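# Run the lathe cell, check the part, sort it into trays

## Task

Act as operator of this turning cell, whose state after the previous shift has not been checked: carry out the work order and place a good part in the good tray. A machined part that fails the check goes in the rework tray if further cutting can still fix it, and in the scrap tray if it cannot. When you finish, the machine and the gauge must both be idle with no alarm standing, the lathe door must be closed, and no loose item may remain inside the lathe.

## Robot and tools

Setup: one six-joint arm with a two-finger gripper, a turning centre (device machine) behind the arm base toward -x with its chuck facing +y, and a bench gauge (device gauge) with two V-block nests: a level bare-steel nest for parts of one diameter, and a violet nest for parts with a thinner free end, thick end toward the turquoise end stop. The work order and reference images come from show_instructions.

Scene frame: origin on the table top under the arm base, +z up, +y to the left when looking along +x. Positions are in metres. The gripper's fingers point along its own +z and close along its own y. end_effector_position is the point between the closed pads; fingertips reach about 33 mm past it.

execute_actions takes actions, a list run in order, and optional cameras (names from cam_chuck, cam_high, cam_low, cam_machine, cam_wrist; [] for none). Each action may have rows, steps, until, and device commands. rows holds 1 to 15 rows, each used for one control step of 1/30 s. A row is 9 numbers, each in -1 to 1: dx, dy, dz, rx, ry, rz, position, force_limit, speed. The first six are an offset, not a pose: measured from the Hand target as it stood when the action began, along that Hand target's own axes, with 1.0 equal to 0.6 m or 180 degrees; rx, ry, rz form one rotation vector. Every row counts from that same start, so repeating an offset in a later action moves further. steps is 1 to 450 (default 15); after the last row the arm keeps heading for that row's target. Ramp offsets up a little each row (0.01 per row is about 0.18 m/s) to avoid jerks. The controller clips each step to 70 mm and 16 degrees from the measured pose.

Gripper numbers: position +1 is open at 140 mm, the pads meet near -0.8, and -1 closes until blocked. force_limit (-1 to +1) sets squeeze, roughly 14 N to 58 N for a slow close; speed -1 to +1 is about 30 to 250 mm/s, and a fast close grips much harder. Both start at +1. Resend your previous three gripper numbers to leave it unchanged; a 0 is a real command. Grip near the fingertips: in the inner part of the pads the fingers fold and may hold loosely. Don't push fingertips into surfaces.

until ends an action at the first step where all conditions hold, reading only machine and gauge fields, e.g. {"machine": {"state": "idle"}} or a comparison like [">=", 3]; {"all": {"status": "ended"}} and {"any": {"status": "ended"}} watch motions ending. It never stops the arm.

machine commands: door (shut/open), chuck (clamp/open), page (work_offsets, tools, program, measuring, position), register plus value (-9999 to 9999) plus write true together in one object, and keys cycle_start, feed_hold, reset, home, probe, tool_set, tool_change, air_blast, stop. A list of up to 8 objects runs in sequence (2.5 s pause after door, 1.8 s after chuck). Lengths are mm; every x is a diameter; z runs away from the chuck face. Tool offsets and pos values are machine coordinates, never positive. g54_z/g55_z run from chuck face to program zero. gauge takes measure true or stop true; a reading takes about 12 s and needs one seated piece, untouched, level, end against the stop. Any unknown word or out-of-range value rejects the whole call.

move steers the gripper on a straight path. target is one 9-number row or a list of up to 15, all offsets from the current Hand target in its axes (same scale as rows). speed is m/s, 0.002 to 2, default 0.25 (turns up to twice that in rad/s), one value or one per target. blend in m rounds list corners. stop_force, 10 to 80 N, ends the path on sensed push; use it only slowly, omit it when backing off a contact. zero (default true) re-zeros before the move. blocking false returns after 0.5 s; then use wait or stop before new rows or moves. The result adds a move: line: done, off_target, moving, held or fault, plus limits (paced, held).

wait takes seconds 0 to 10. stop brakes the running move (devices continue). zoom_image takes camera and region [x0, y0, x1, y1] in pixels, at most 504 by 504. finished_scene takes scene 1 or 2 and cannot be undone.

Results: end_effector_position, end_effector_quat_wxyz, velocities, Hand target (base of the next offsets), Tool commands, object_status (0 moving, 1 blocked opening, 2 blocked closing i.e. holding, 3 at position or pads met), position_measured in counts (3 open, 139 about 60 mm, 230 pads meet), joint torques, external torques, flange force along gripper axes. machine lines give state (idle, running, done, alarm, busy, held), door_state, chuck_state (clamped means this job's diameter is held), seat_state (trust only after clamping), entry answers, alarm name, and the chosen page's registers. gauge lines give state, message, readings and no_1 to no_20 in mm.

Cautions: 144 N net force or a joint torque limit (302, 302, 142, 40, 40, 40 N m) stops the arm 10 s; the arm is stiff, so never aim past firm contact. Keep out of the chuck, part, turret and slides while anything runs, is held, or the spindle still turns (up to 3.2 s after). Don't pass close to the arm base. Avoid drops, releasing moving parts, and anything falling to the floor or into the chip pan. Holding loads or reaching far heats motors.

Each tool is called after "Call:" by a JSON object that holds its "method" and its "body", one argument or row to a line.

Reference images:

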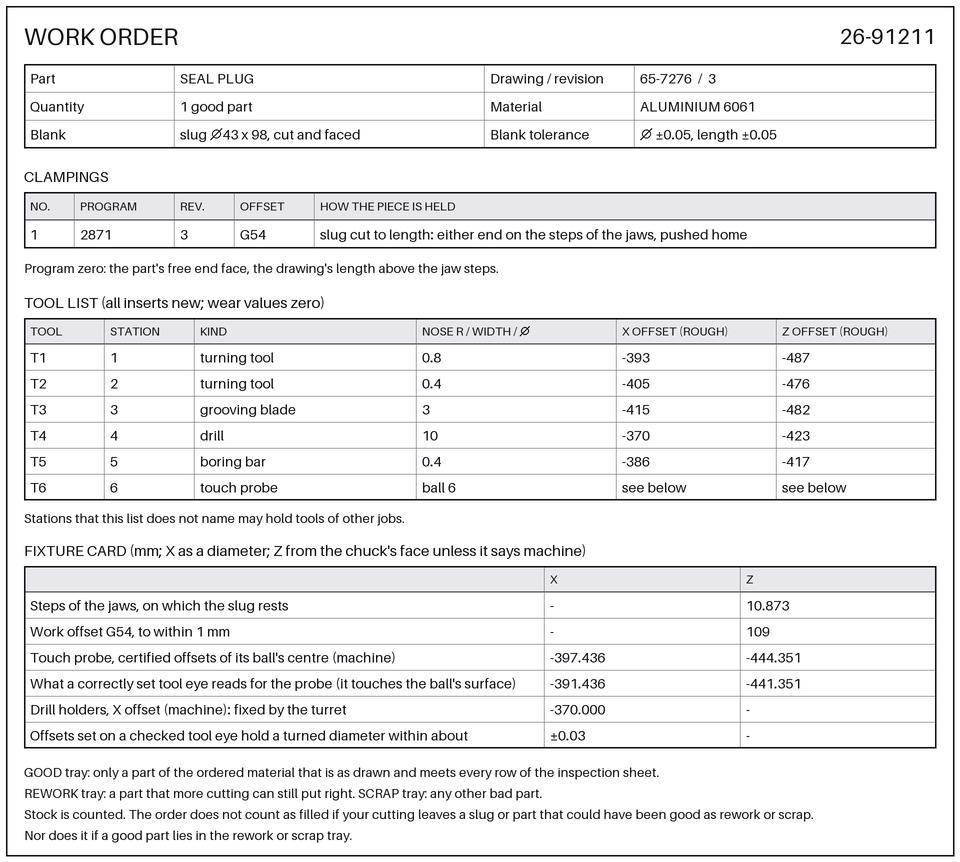

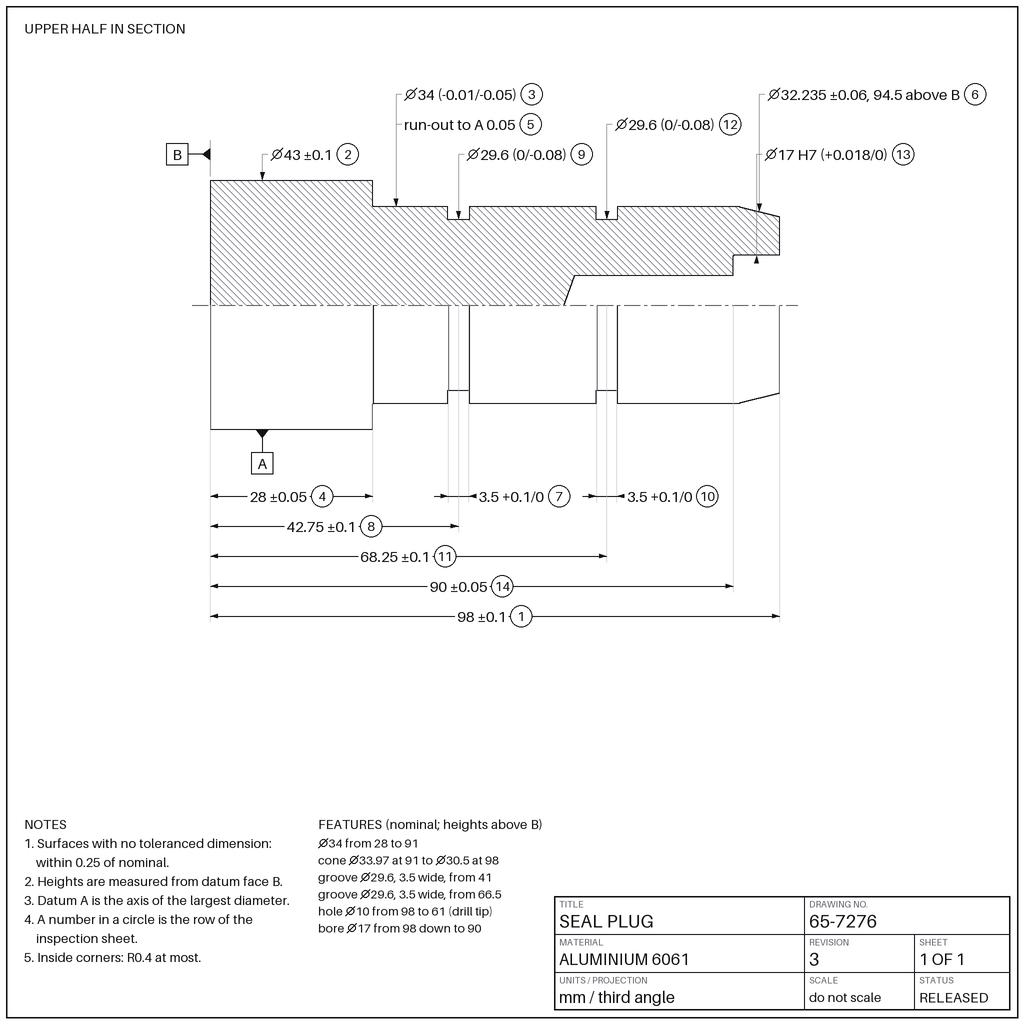

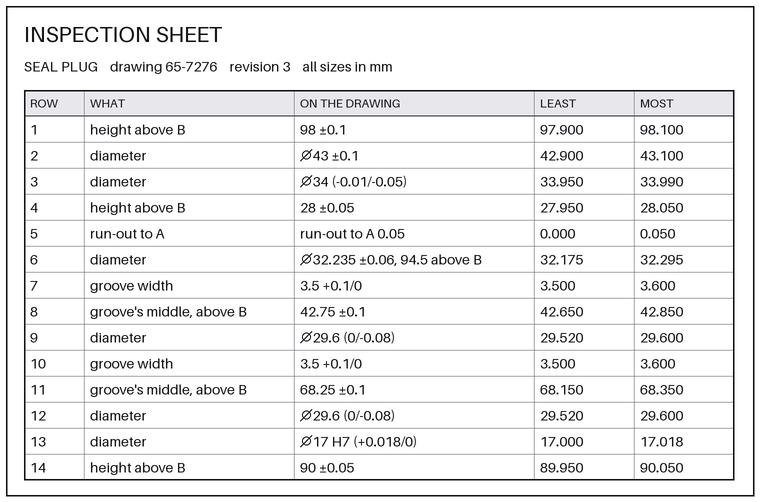

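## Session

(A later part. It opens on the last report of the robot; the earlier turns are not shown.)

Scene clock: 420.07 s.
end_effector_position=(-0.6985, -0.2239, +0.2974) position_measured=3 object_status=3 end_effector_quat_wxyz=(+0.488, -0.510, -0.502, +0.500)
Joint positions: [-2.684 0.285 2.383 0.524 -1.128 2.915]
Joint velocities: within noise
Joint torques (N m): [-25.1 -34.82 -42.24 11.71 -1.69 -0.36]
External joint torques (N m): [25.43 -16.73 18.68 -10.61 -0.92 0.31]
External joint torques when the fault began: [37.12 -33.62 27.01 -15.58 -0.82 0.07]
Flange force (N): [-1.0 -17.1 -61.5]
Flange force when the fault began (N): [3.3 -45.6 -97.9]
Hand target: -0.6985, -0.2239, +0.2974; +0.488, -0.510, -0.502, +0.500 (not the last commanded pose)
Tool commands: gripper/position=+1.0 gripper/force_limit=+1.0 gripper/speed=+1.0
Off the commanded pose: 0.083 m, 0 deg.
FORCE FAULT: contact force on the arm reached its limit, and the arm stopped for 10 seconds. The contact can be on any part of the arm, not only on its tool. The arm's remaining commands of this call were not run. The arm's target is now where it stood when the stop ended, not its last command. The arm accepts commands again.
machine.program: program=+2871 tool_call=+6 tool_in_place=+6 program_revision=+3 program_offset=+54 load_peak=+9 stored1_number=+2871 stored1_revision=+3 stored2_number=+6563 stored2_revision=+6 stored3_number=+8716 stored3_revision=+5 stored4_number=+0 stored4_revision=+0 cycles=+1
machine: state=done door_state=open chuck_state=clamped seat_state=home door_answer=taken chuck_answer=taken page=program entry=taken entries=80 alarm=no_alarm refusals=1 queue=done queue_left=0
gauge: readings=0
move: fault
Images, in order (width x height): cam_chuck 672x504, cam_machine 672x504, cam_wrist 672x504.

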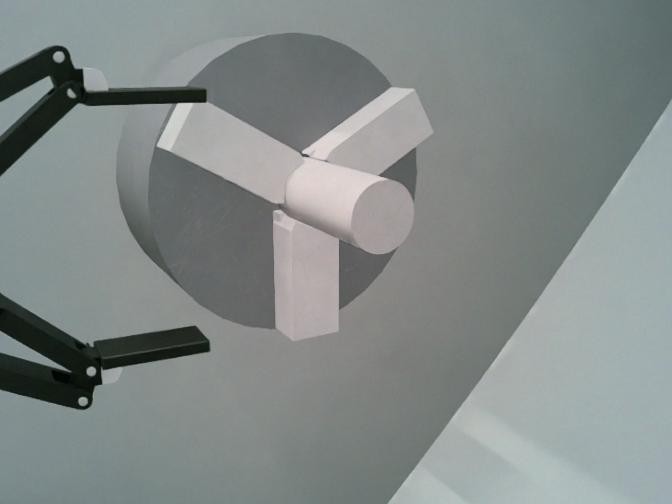

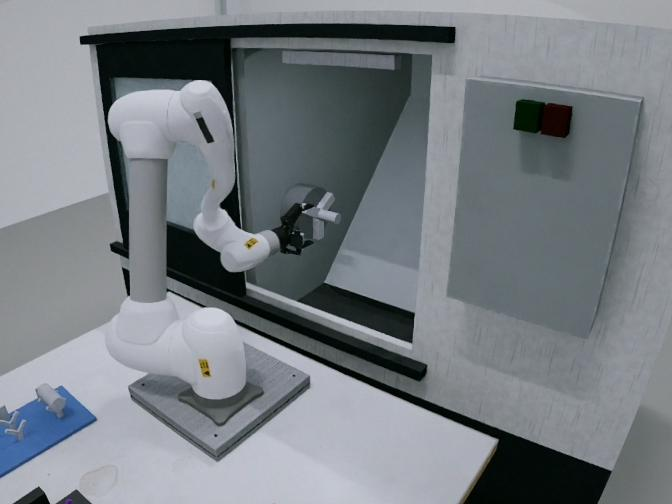

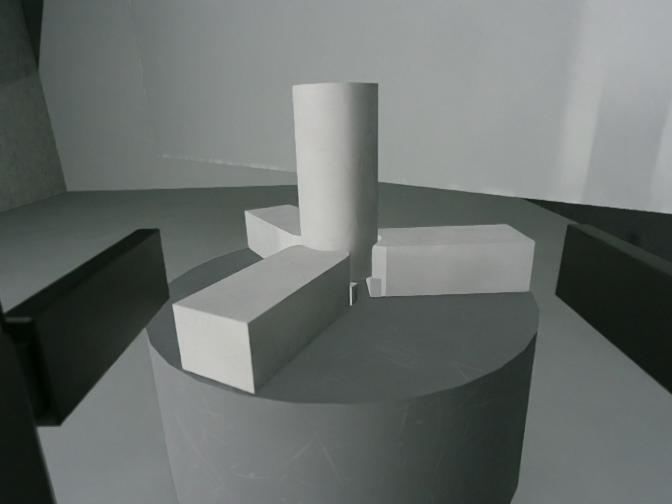

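Call:
{"method": "execute_actions", "body": {
  "actions": []
}}

Call:
{"method": "zoom_image", "body": {
  "camera": "cam_machine",
  "region": [90, 60, 350, 320]
}}

Call:
{"method": "zoom_image", "body": {
  "camera": "cam_high",
  "region": [100, 0, 360, 180]
}}

Call:
{"method": "zoom_image", "body": {
  "camera": "cam_low",
  "region": [390, 10, 672, 270]
}}

Scene clock: 427.07 s.
end_effector_position=(-0.6985, -0.2239, +0.2974) position_measured=3 object_status=3 end_effector_quat_wxyz=(+0.488, -0.510, -0.502, +0.500)
Joint positions: [-2.684 0.285 2.383 0.524 -1.128 2.915]
Joint velocities: within noise
Joint torques (N m): [-23.75 -36.55 -42.83 11.48 -1.69 -0.24]
External joint torques (N m): [24.13 -15 19.31 -10.41 -0.91 0.19]
Flange force (N): [0.8 -13.5 -59.7]
Hand target: -0.6985, -0.2239, +0.2974; +0.488, -0.510, -0.502, +0.500 (not the last commanded pose)
Tool commands: gripper/position=+1.0 gripper/force_limit=+1.0 gripper/speed=+1.0
Off the commanded pose: 0.083 m, 0 deg.
machine.program: program=+2871 tool_call=+6 tool_in_place=+6 program_revision=+3 program_offset=+54 load_peak=+9 stored1_number=+2871 stored1_revision=+3 stored2_number=+6563 stored2_revision=+6 stored3_number=+8716 stored3_revision=+5 stored4_number=+0 stored4_revision=+0 cycles=+1
machine: state=done door_state=open chuck_state=clamped seat_state=home door_answer=taken chuck_answer=taken page=program entry=taken entries=80 alarm=no_alarm refusals=1 queue=done queue_left=0
gauge: readings=0

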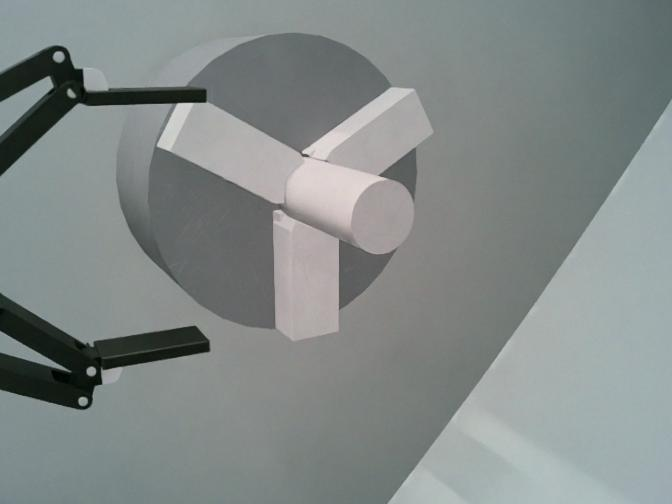

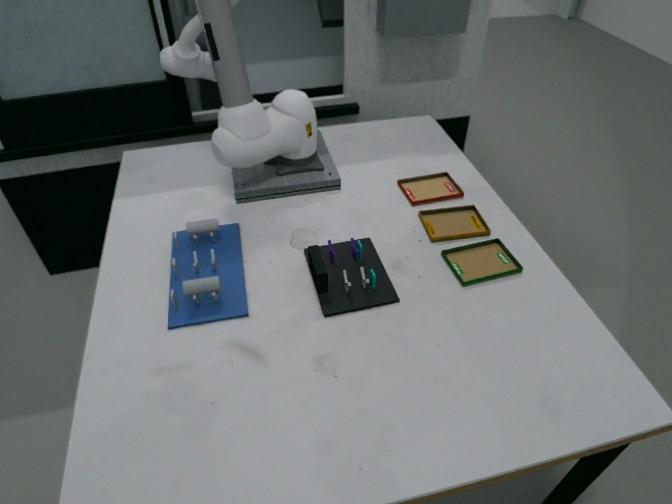

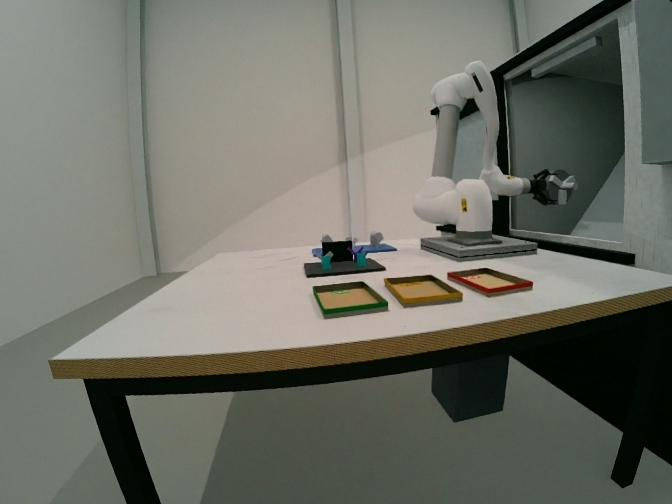

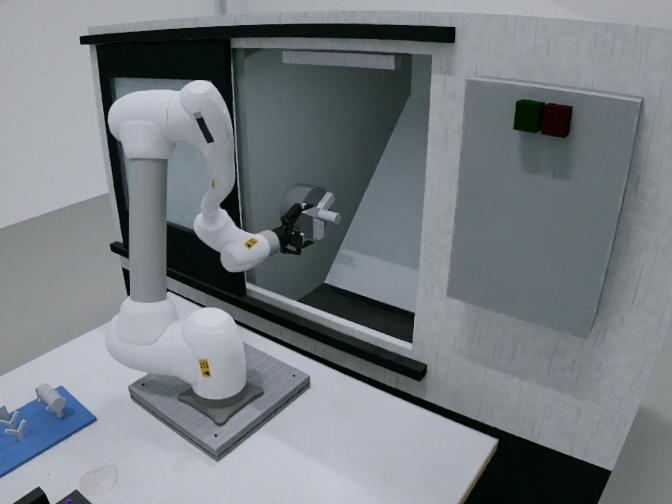

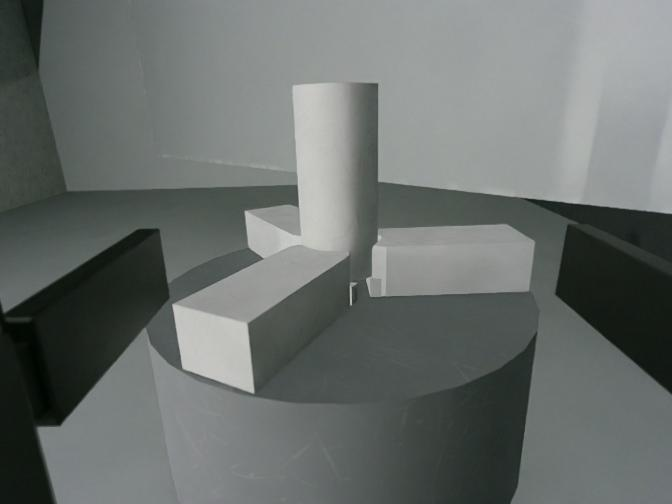

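Scaled by 1.938 from the camera's 672x504 image, which has a finer 960x720 frame.

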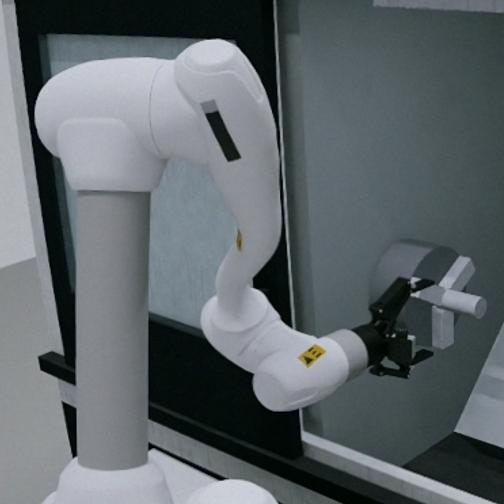

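Scaled by 1.938 from the camera's 672x504 image, which has a finer 960x720 frame.

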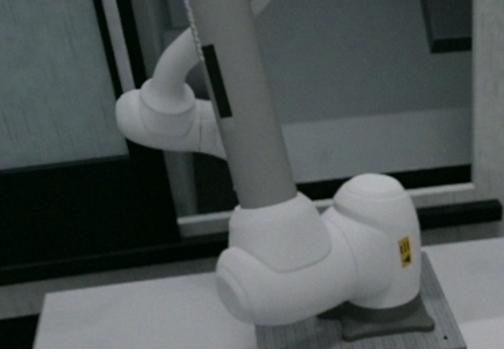

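Scaled by 1.787 from the camera's 672x504 image, which has a finer 960x720 frame.

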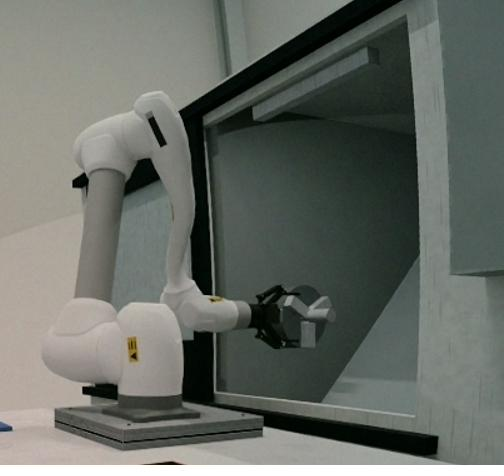

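Call:
{"method": "move", "body": {
  "target": [
    [0.0, 0, -0.15, 0, 0, 0, 1, 1, 1],
    [0.12, 0, -0.15, 0, -0.139, 0, 1, 1, 1],
    [0.097, 0, -0.0075, 0, -0.139, 0, 1, 1, 1]
  ],
  "speed": 0.15,
  "blend": [0.03, 0.03, 0]
}}

Call:
{"method": "zoom_image", "body": {
  "camera": "cam_high",
  "region": [100, 0, 360, 180]
}}

Scene clock: 431.83 s.
end_effector_position=(-0.6942, -0.1657, +0.2964) position_measured=3 object_status=3 end_effector_quat_wxyz=(-0.368, +0.389, +0.596, -0.598)
Joint positions: [-3.174 0.249 2.448 -0.505 -1.155 3.365]
Joint velocities: within noise
Joint torques (N m): [2.22 -46.28 -18.3 2.11 -1.57 -0.28]
External joint torques (N m): [-1.66 2.64 -0.19 -0.01 -1.07 0.24]
Flange force (N): [5.6 8.0 0.4]
Hand target: -0.6942, -0.1657, +0.2964; -0.368, +0.389, +0.596, -0.598
Off the commanded pose: 0.000 m, 0 deg.
machine.program: program=+2871 tool_call=+6 tool_in_place=+6 program_revision=+3 program_offset=+54 load_peak=+9 stored1_number=+2871 stored1_revision=+3 stored2_number=+6563 stored2_revision=+6 stored3_number=+8716 stored3_revision=+5 stored4_number=+0 stored4_revision=+0 cycles=+1
machine: state=done door_state=open chuck_state=clamped seat_state=home door_answer=taken chuck_answer=taken page=program entry=taken entries=80 alarm=no_alarm refusals=1 queue=done queue_left=0
gauge: readings=0
move: done

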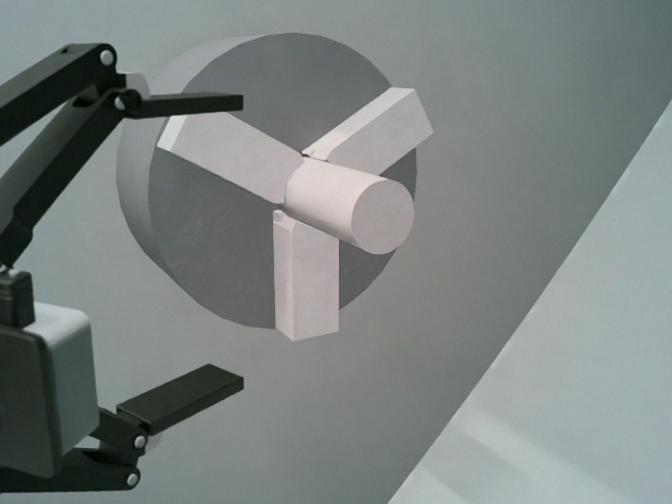

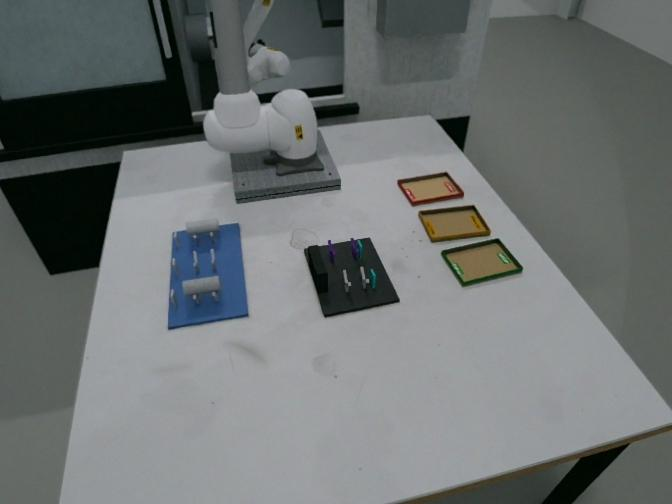

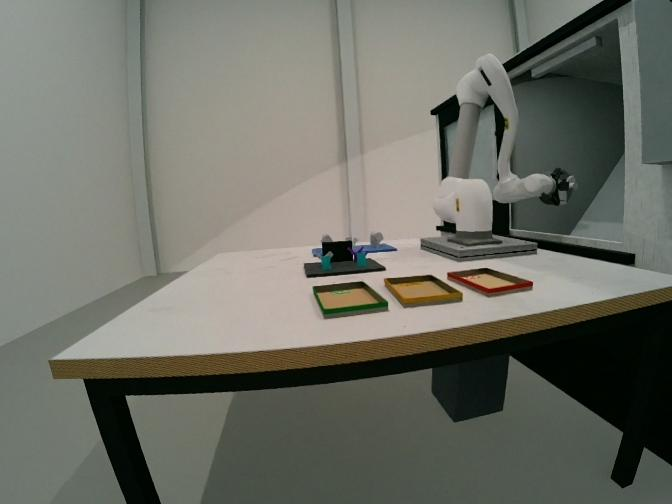

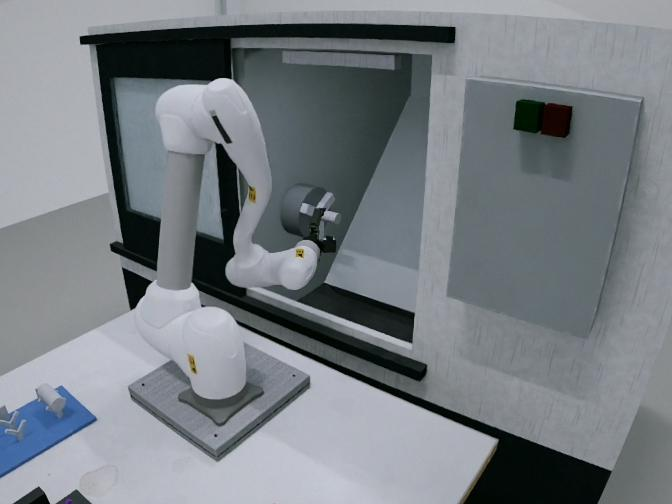

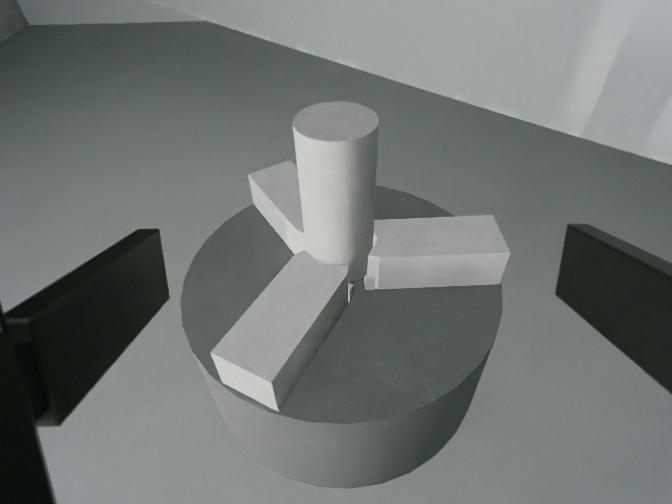

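Scaled by 1.938 from the camera's 672x504 image, which has a finer 960x720 frame.

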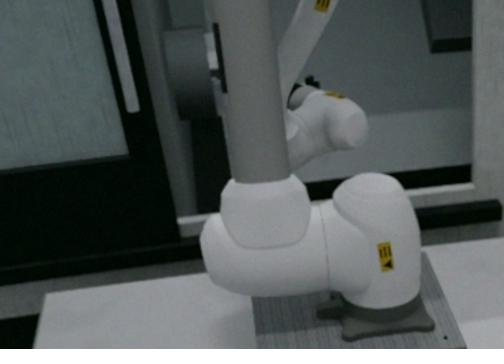

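Call:
{"method": "move", "body": {
  "target": [0, 0, 0.14, 0, 0, 0, 1, 1, 1],
  "speed": 0.08,
  "stop_force": 25,
  "cameras": ["cam_wrist","cam_machine","cam_chuck"]
}}

Scene clock: 433.87 s.
end_effector_position=(-0.7701, -0.2016, +0.2953) position_measured=3 object_status=3 end_effector_quat_wxyz=(-0.368, +0.389, +0.596, -0.598)
Joint positions: [-3.095 0.337 2.305 -0.431 -1.09 3.357]
Joint velocities: within noise
Joint torques (N m): [2.11 -57.29 -20.96 2.36 -1.71 -0.33]
External joint torques (N m): [-1.43 2.71 0.02 -0.05 -0.93 0.28]
Flange force (N): [4.3 6.7 0.9]
Hand target: -0.7701, -0.2016, +0.2953; -0.368, +0.389, +0.596, -0.598
Off the commanded pose: 0.000 m, 0 deg.
machine.program: program=+2871 tool_call=+6 tool_in_place=+6 program_revision=+3 program_offset=+54 load_peak=+9 stored1_number=+2871 stored1_revision=+3 stored2_number=+6563 stored2_revision=+6 stored3_number=+8716 stored3_revision=+5 stored4_number=+0 stored4_revision=+0 cycles=+1
machine: state=done door_state=open chuck_state=clamped seat_state=home door_answer=taken chuck_answer=taken page=program entry=taken entries=80 alarm=no_alarm refusals=1 queue=done queue_left=0
gauge: readings=0
move: done
Images, in order (width x height): cam_chuck 672x504, cam_machine 672x504, cam_wrist 672x504.

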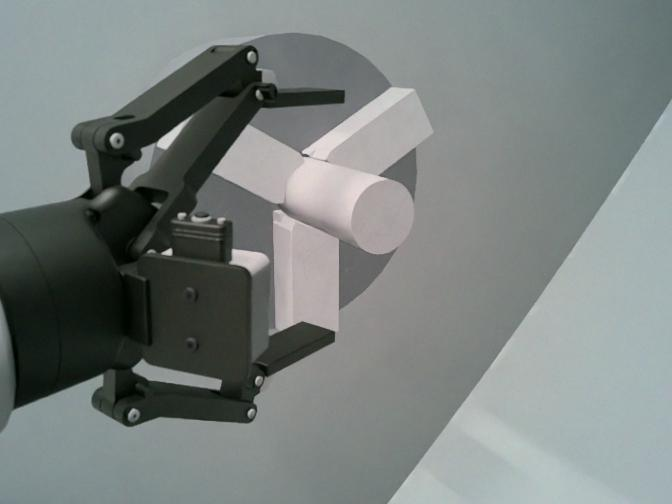

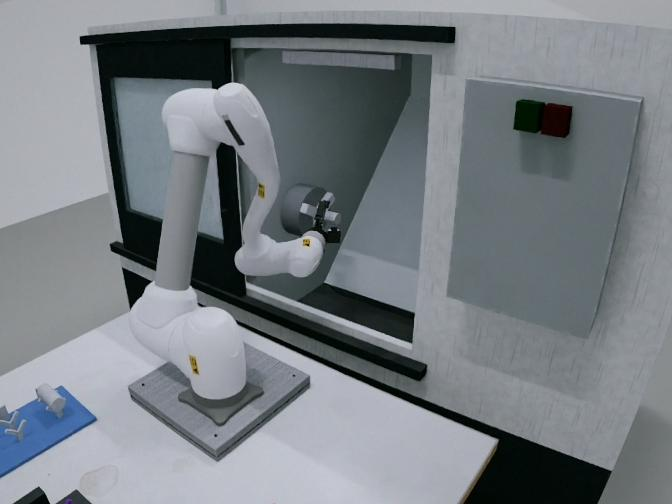

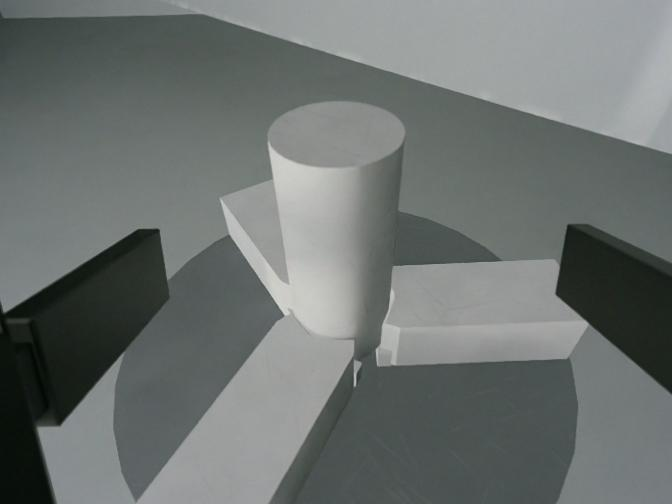

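Call:
{"method": "move", "body": {
  "target": [0, 0, -0.013, 0, 0, 0, 1, 1, 1],
  "speed": 0.08,
  "cameras": []
}}

Call:
{"method": "execute_actions", "body": {
  "actions": [
    {"rows":[[0,0,0,0,0,0,-1,-1,-1]],"steps":150}
  ],
  "cameras": ["cam_wrist","cam_chuck"]
}}

Scene clock: 435.20 s.
end_effector_position=(-0.7631, -0.1982, +0.2954) position_measured=3 object_status=3 end_effector_quat_wxyz=(-0.368, +0.389, +0.596, -0.598)
Joint positions: [-3.102 0.329 2.319 -0.436 -1.096 3.357]
Joint velocities: within noise
Joint torques (N m): [2.01 -56.87 -20.94 2.28 -1.75 -0.32]
External joint torques (N m): [-1.35 3.28 0.21 0.02 -0.89 0.27]
Flange force (N): [4.2 7.9 1.2]
Hand target: -0.7631, -0.1982, +0.2954; -0.368, +0.389, +0.596, -0.598
Off the commanded pose: 0.000 m, 0 deg.
machine.program: program=+2871 tool_call=+6 tool_in_place=+6 program_revision=+3 program_offset=+54 load_peak=+9 stored1_number=+2871 stored1_revision=+3 stored2_number=+6563 stored2_revision=+6 stored3_number=+8716 stored3_revision=+5 stored4_number=+0 stored4_revision=+0 cycles=+1
machine: state=done door_state=open chuck_state=clamped seat_state=home door_answer=taken chuck_answer=taken page=program entry=taken entries=80 alarm=no_alarm refusals=1 queue=done queue_left=0
gauge: readings=0
move: done
No camera images: "cameras" was empty.

Scene clock: 440.40 s.
end_effector_position=(-0.7631, -0.1982, +0.2954) position_measured=144 object_status=2 end_effector_quat_wxyz=(-0.368, +0.389, +0.596, -0.598)
Joint positions: [-3.102 0.329 2.319 -0.436 -1.096 3.357]
Joint velocities: within noise
Joint torques (N m): [3.76 -32.72 -16.45 1.29 7.59 0.08]
External joint torques (N m): [-2.99 -20.97 -4.33 1.01 -10.28 -0.12]
Flange force (N): [0.9 -19.6 -24.1]
Hand target: -0.7631, -0.1982, +0.2954; -0.368, +0.389, +0.596, -0.598
Off the commanded pose: 0.000 m, 0 deg.
machine.program: program=+2871 tool_call=+6 tool_in_place=+6 program_revision=+3 program_offset=+54 load_peak=+9 stored1_number=+2871 stored1_revision=+3 stored2_number=+6563 stored2_revision=+6 stored3_number=+8716 stored3_revision=+5 stored4_number=+0 stored4_revision=+0 cycles=+1
machine: state=done door_state=open chuck_state=clamped seat_state=home door_answer=taken chuck_answer=taken page=program entry=taken entries=80 alarm=no_alarm refusals=1 queue=done queue_left=0
gauge: readings=0
Images, in order (width x height): cam_chuck 672x504, cam_wrist 672x504.

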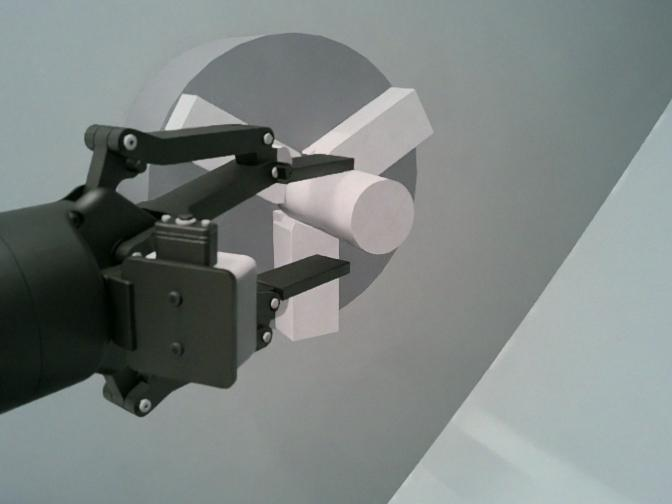

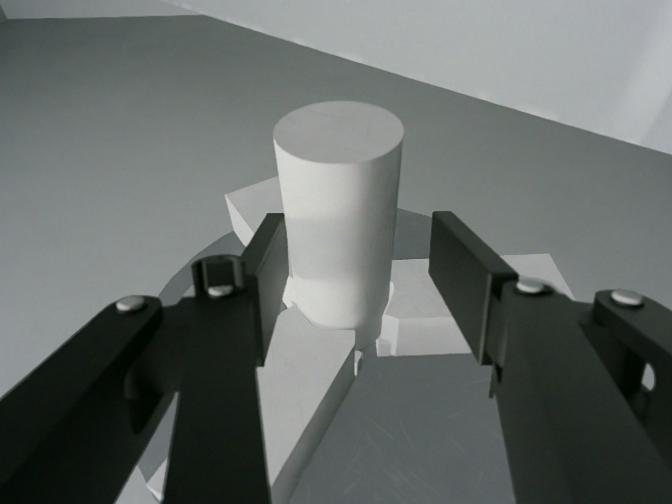

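Call:
{"method": "execute_actions", "body": {
  "actions": [
    {"rows":[[0,0,0,0,0,0,0.5,-1,0]],"steps":45},
    {"rows":[[0,-0.003,0,0,0,0,0.5,-1,0],[0,-0.006,0,0,0,0,0.5,-1,0],[0,-0.009,0,0,0,0,0.5,-1,0],[0,-0.012,0,0,0,0,0.5,-1,0]],"steps":30}
  ],
  "cameras": ["cam_wrist","cam_chuck"]
}}

Call:
{"method": "zoom_image", "body": {
  "camera": "cam_wrist",
  "region": [150, 60, 550, 420]
}}

Scene clock: 444.47 s.
end_effector_position=(-0.7633, -0.1981, +0.3026) position_measured=66 object_status=3 end_effector_quat_wxyz=(-0.368, +0.389, +0.596, -0.598)
Joint positions: [-3.102 0.315 2.316 -0.44 -1.081 3.365]
Joint velocities: within noise
Joint torques (N m): [2.68 -55.8 -21.53 2.37 -1.69 -0.24]
External joint torques (N m): [-2 2.88 0.14 0 -0.97 0.19]
External joint torques at the end of the 1st action: [-1.81 3.1 -0.09 0.05 -0.92 0.25]
Flange force (N): [5.4 7.3 0.4]
Flange force at the end of the 1st action (N): [5.1 7.6 1.2]
Hand target: -0.7633, -0.1981, +0.3026; -0.368, +0.389, +0.596, -0.598
Off the commanded pose: 0.000 m, 0 deg.
machine.program: program=+2871 tool_call=+6 tool_in_place=+6 program_revision=+3 program_offset=+54 load_peak=+9 stored1_number=+2871 stored1_revision=+3 stored2_number=+6563 stored2_revision=+6 stored3_number=+8716 stored3_revision=+5 stored4_number=+0 stored4_revision=+0 cycles=+1
machine: state=done door_state=open chuck_state=clamped seat_state=home door_answer=taken chuck_answer=taken page=program entry=taken entries=80 alarm=no_alarm refusals=1 queue=done queue_left=0
gauge: readings=0
Images, in order (width x height): cam_chuck 672x504, cam_wrist 672x504.

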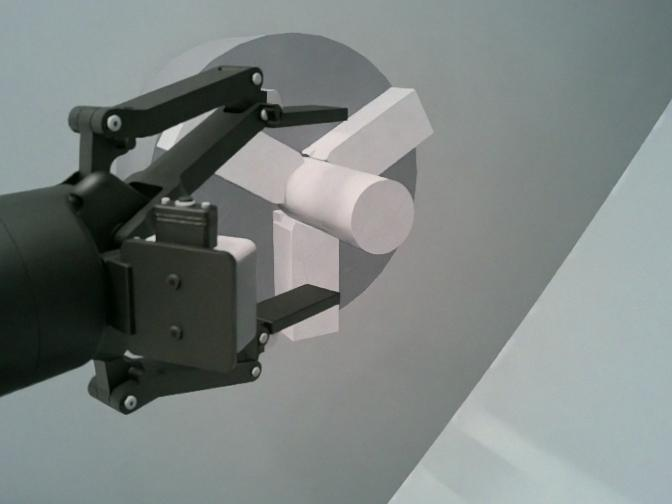

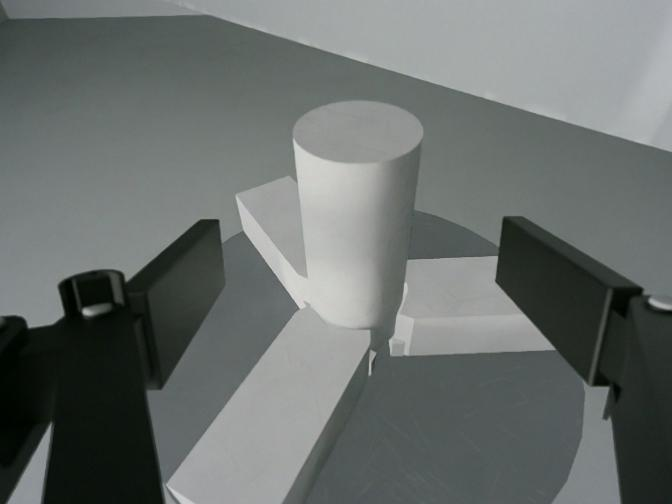

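Scaled by 1.260 from the camera's 672x504 image, which has a finer 960x720 frame.

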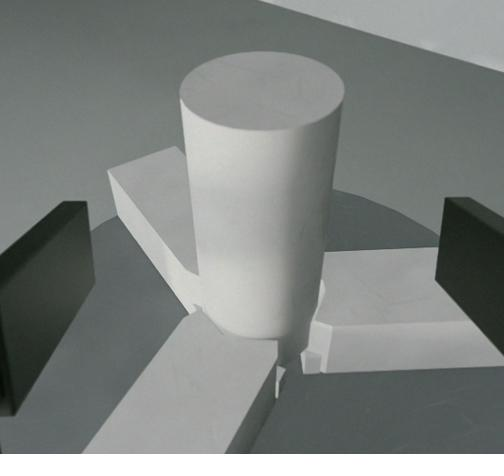

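Call:
{"method": "execute_actions", "body": {
  "actions": [
    {"rows":[[0,0,0,0,0,0,-1,-1,-1]],"steps":120}
  ],
  "cameras": ["cam_wrist","cam_chuck"]
}}

Scene clock: 448.80 s.
end_effector_position=(-0.7633, -0.1981, +0.3026) position_measured=166 object_status=2 end_effector_quat_wxyz=(-0.368, +0.389, +0.596, -0.598)
Joint positions: [-3.102 0.315 2.316 -0.44 -1.081 3.365]
Joint velocities: within noise
Joint torques (N m): [4.89 -31.57 -18.4 1.26 7.61 0.04]
External joint torques (N m): [-4.24 -21.41 -3.02 1.11 -10.31 -0.08]
Flange force (N): [2.3 -19.4 -28.1]
Hand target: -0.7633, -0.1981, +0.3026; -0.368, +0.389, +0.596, -0.598
Off the commanded pose: 0.000 m, 0 deg.
machine.program: program=+2871 tool_call=+6 tool_in_place=+6 program_revision=+3 program_offset=+54 load_peak=+9 stored1_number=+2871 stored1_revision=+3 stored2_number=+6563 stored2_revision=+6 stored3_number=+8716 stored3_revision=+5 stored4_number=+0 stored4_revision=+0 cycles=+1
machine: state=done door_state=open chuck_state=clamped seat_state=home door_answer=taken chuck_answer=taken page=program entry=taken entries=80 alarm=no_alarm refusals=1 queue=done queue_left=0
gauge: readings=0
Images, in order (width x height): cam_chuck 672x504, cam_wrist 672x504.

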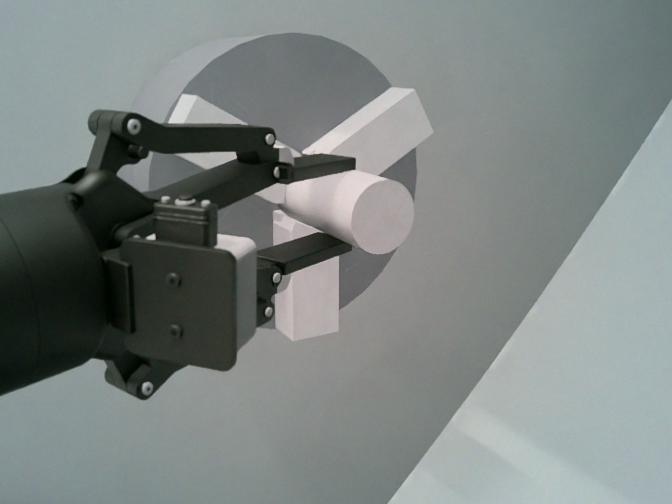

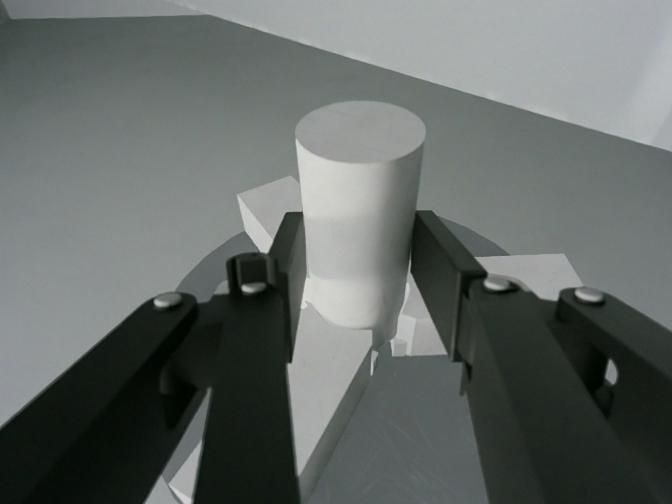

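Call:
{"method": "execute_actions", "body": {
  "actions": [
    {"rows":[[0,-0.001,-0.001,0,0,0,-1,-1,-1],[0,-0.002,-0.002,0,0,0,-1,-1,-1]],"steps":20}
  ],
  "cameras": []
}}

Scene clock: 450.17 s.
end_effector_position=(-0.7622, -0.1976, +0.3038) position_measured=166 object_status=2 end_effector_quat_wxyz=(-0.368, +0.389, +0.596, -0.598)
Joint positions: [-3.103 0.311 2.317 -0.442 -1.079 3.367]
Joint velocities: within noise
Joint torques (N m): [-1.59 -63.77 -11.79 2.84 -3.74 -0.34]
External joint torques (N m): [2.24 11.09 -9.66 -0.45 1.05 0.29]
Flange force (N): [6.0 13.8 30.8]
Hand target: -0.7622, -0.1976, +0.3038; -0.368, +0.389, +0.596, -0.598
Off the commanded pose: 0.000 m, 0 deg.
machine.program: program=+2871 tool_call=+6 tool_in_place=+6 program_revision=+3 program_offset=+54 load_peak=+9 stored1_number=+2871 stored1_revision=+3 stored2_number=+6563 stored2_revision=+6 stored3_number=+8716 stored3_revision=+5 stored4_number=+0 stored4_revision=+0 cycles=+1
machine: state=done door_state=open chuck_state=clamped seat_state=home door_answer=taken chuck_answer=taken page=program entry=taken entries=80 alarm=no_alarm refusals=1 queue=done queue_left=0
gauge: readings=0
No camera images: "cameras" was empty.

Call:
{"method": "execute_actions", "body": {
  "actions": [
    {"rows":[[0,0.0004,0.001,0,0,0,-1,-1,-1]],"steps":20}
  ],
  "cameras": []
}}

Scene clock: 451.20 s.
end_effector_position=(-0.7627, -0.1978, +0.3036) position_measured=166 object_status=2 end_effector_quat_wxyz=(-0.368, +0.389, +0.596, -0.598)
Joint positions: [-3.102 0.312 2.316 -0.441 -1.079 3.366]
Joint velocities: within noise
Joint torques (N m): [3.84 -47.31 -33.64 3.11 0.35 -0.26]
External joint torques (N m): [-3.2 -5.48 12.17 -0.72 -3.04 0.21]
Flange force (N): [0.2 0.8 -32.5]
Hand target: -0.7627, -0.1978, +0.3036; -0.368, +0.389, +0.596, -0.598
Off the commanded pose: 0.000 m, 0 deg.
machine.program: program=+2871 tool_call=+6 tool_in_place=+6 program_revision=+3 program_offset=+54 load_peak=+9 stored1_number=+2871 stored1_revision=+3 stored2_number=+6563 stored2_revision=+6 stored3_number=+8716 stored3_revision=+5 stored4_number=+0 stored4_revision=+0 cycles=+1
machine: state=done door_state=open chuck_state=clamped seat_state=home door_answer=taken chuck_answer=taken page=program entry=taken entries=80 alarm=no_alarm refusals=1 queue=done queue_left=0
gauge: readings=0
No camera images: "cameras" was empty.

Call:
{"method": "execute_actions", "body": {
  "actions": [
    {"rows":[[0,0,-0.0008,0,0,0,-0.98,0,-1]],"steps":45},
    {"machine":{"chuck":"open"},"steps":75,"until":{"machine":{"chuck_state":"open"}}}
  ],
  "cameras": ["cam_wrist","cam_chuck"]
}}

Scene clock: 453.90 s.
end_effector_position=(-0.7623, -0.1976, +0.3036) position_measured=169 object_status=2 end_effector_quat_wxyz=(-0.368, +0.389, +0.596, -0.598)
Joint positions: [-3.103 0.312 2.317 -0.442 -1.079 3.366]
Joint velocities: within noise
Joint torques (N m): [2.54 -58.43 -23.6 2.63 -3.05 -0.32]
External joint torques (N m): [-1.84 5.68 2.12 -0.25 0.36 0.27]
External joint torques at the end of the 1st action: [-1.12 -0.42 -1.24 -0.09 -2.18 0.08]
Flange force (N): [5.3 10.5 1.0]
Flange force at the end of the 1st action (N): [3.6 3.1 -1.0]
Hand target: -0.7623, -0.1976, +0.3036; -0.368, +0.389, +0.596, -0.598
Off the commanded pose: 0.000 m, 0 deg.
machine.program: program=+2871 tool_call=+6 tool_in_place=+6 program_revision=+3 program_offset=+54 load_peak=+9 stored1_number=+2871 stored1_revision=+3 stored2_number=+6563 stored2_revision=+6 stored3_number=+8716 stored3_revision=+5 stored4_number=+0 stored4_revision=+0 cycles=+1
machine: state=idle door_state=open chuck_state=open seat_state=home door_answer=taken chuck_answer=taken page=program entry=taken entries=80 alarm=no_alarm refusals=1 queue=running queue_left=0
gauge: readings=0
Images, in order (width x height): cam_chuck 672x504, cam_wrist 672x504.

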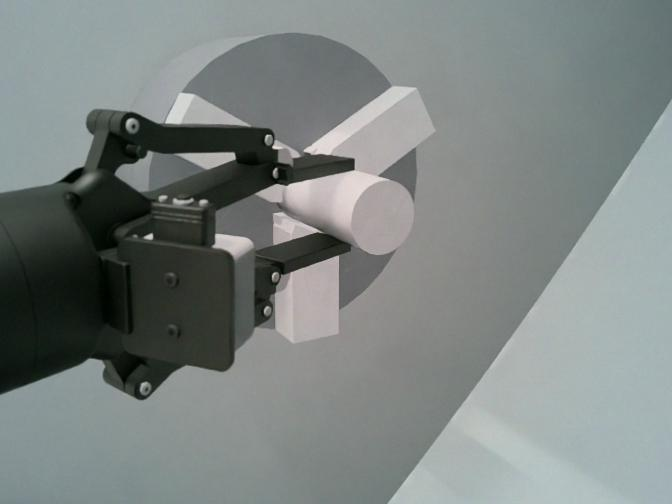

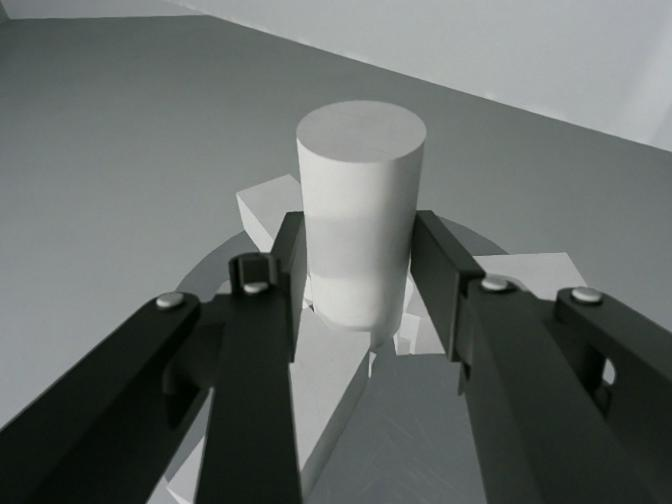

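Call:
{"method": "move", "body": {
  "target": [0.1205, -0.0024, -0.0569, 0, 0, 0, -0.98, 0, -1],
  "speed": 0.06,
  "stop_force": 25,
  "cameras": ["cam_wrist","cam_chuck"]
}}

Scene clock: 456.40 s.
end_effector_position=(-0.7623, -0.1176, +0.3035) position_measured=169 object_status=2 end_effector_quat_wxyz=(-0.368, +0.389, +0.596, -0.598)
Joint positions: [-3.276 0.306 2.323 -0.629 -1.123 3.448]
Joint velocities: within noise
Joint torques (N m): [2.8 -57.17 -22.39 2.74 -2.97 -0.35]
External joint torques (N m): [-2.1 5.73 1.82 -0.35 0.33 0.3]
Flange force (N): [6.3 10.4 0.3]
Hand target: -0.7623, -0.1176, +0.3035; -0.368, +0.389, +0.596, -0.598
Off the commanded pose: 0.000 m, 0 deg.
machine.program: program=+2871 tool_call=+6 tool_in_place=+6 program_revision=+3 program_offset=+54 load_peak=+9 stored1_number=+2871 stored1_revision=+3 stored2_number=+6563 stored2_revision=+6 stored3_number=+8716 stored3_revision=+5 stored4_number=+0 stored4_revision=+0 cycles=+1
machine: state=idle door_state=open chuck_state=open seat_state=open door_answer=taken chuck_answer=taken page=program entry=taken entries=80 alarm=no_alarm refusals=1 queue=done queue_left=0
gauge: readings=0
move: done
Images, in order (width x height): cam_chuck 672x504, cam_wrist 672x504.

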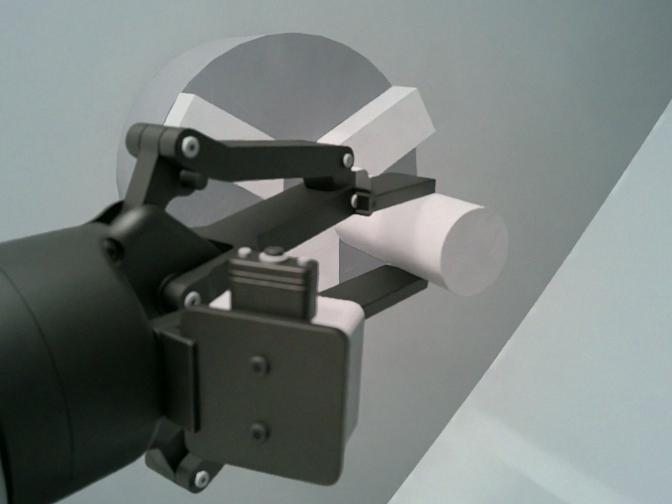

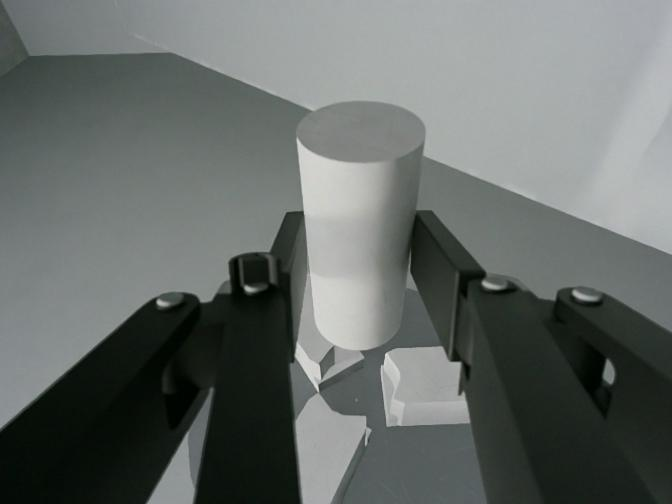

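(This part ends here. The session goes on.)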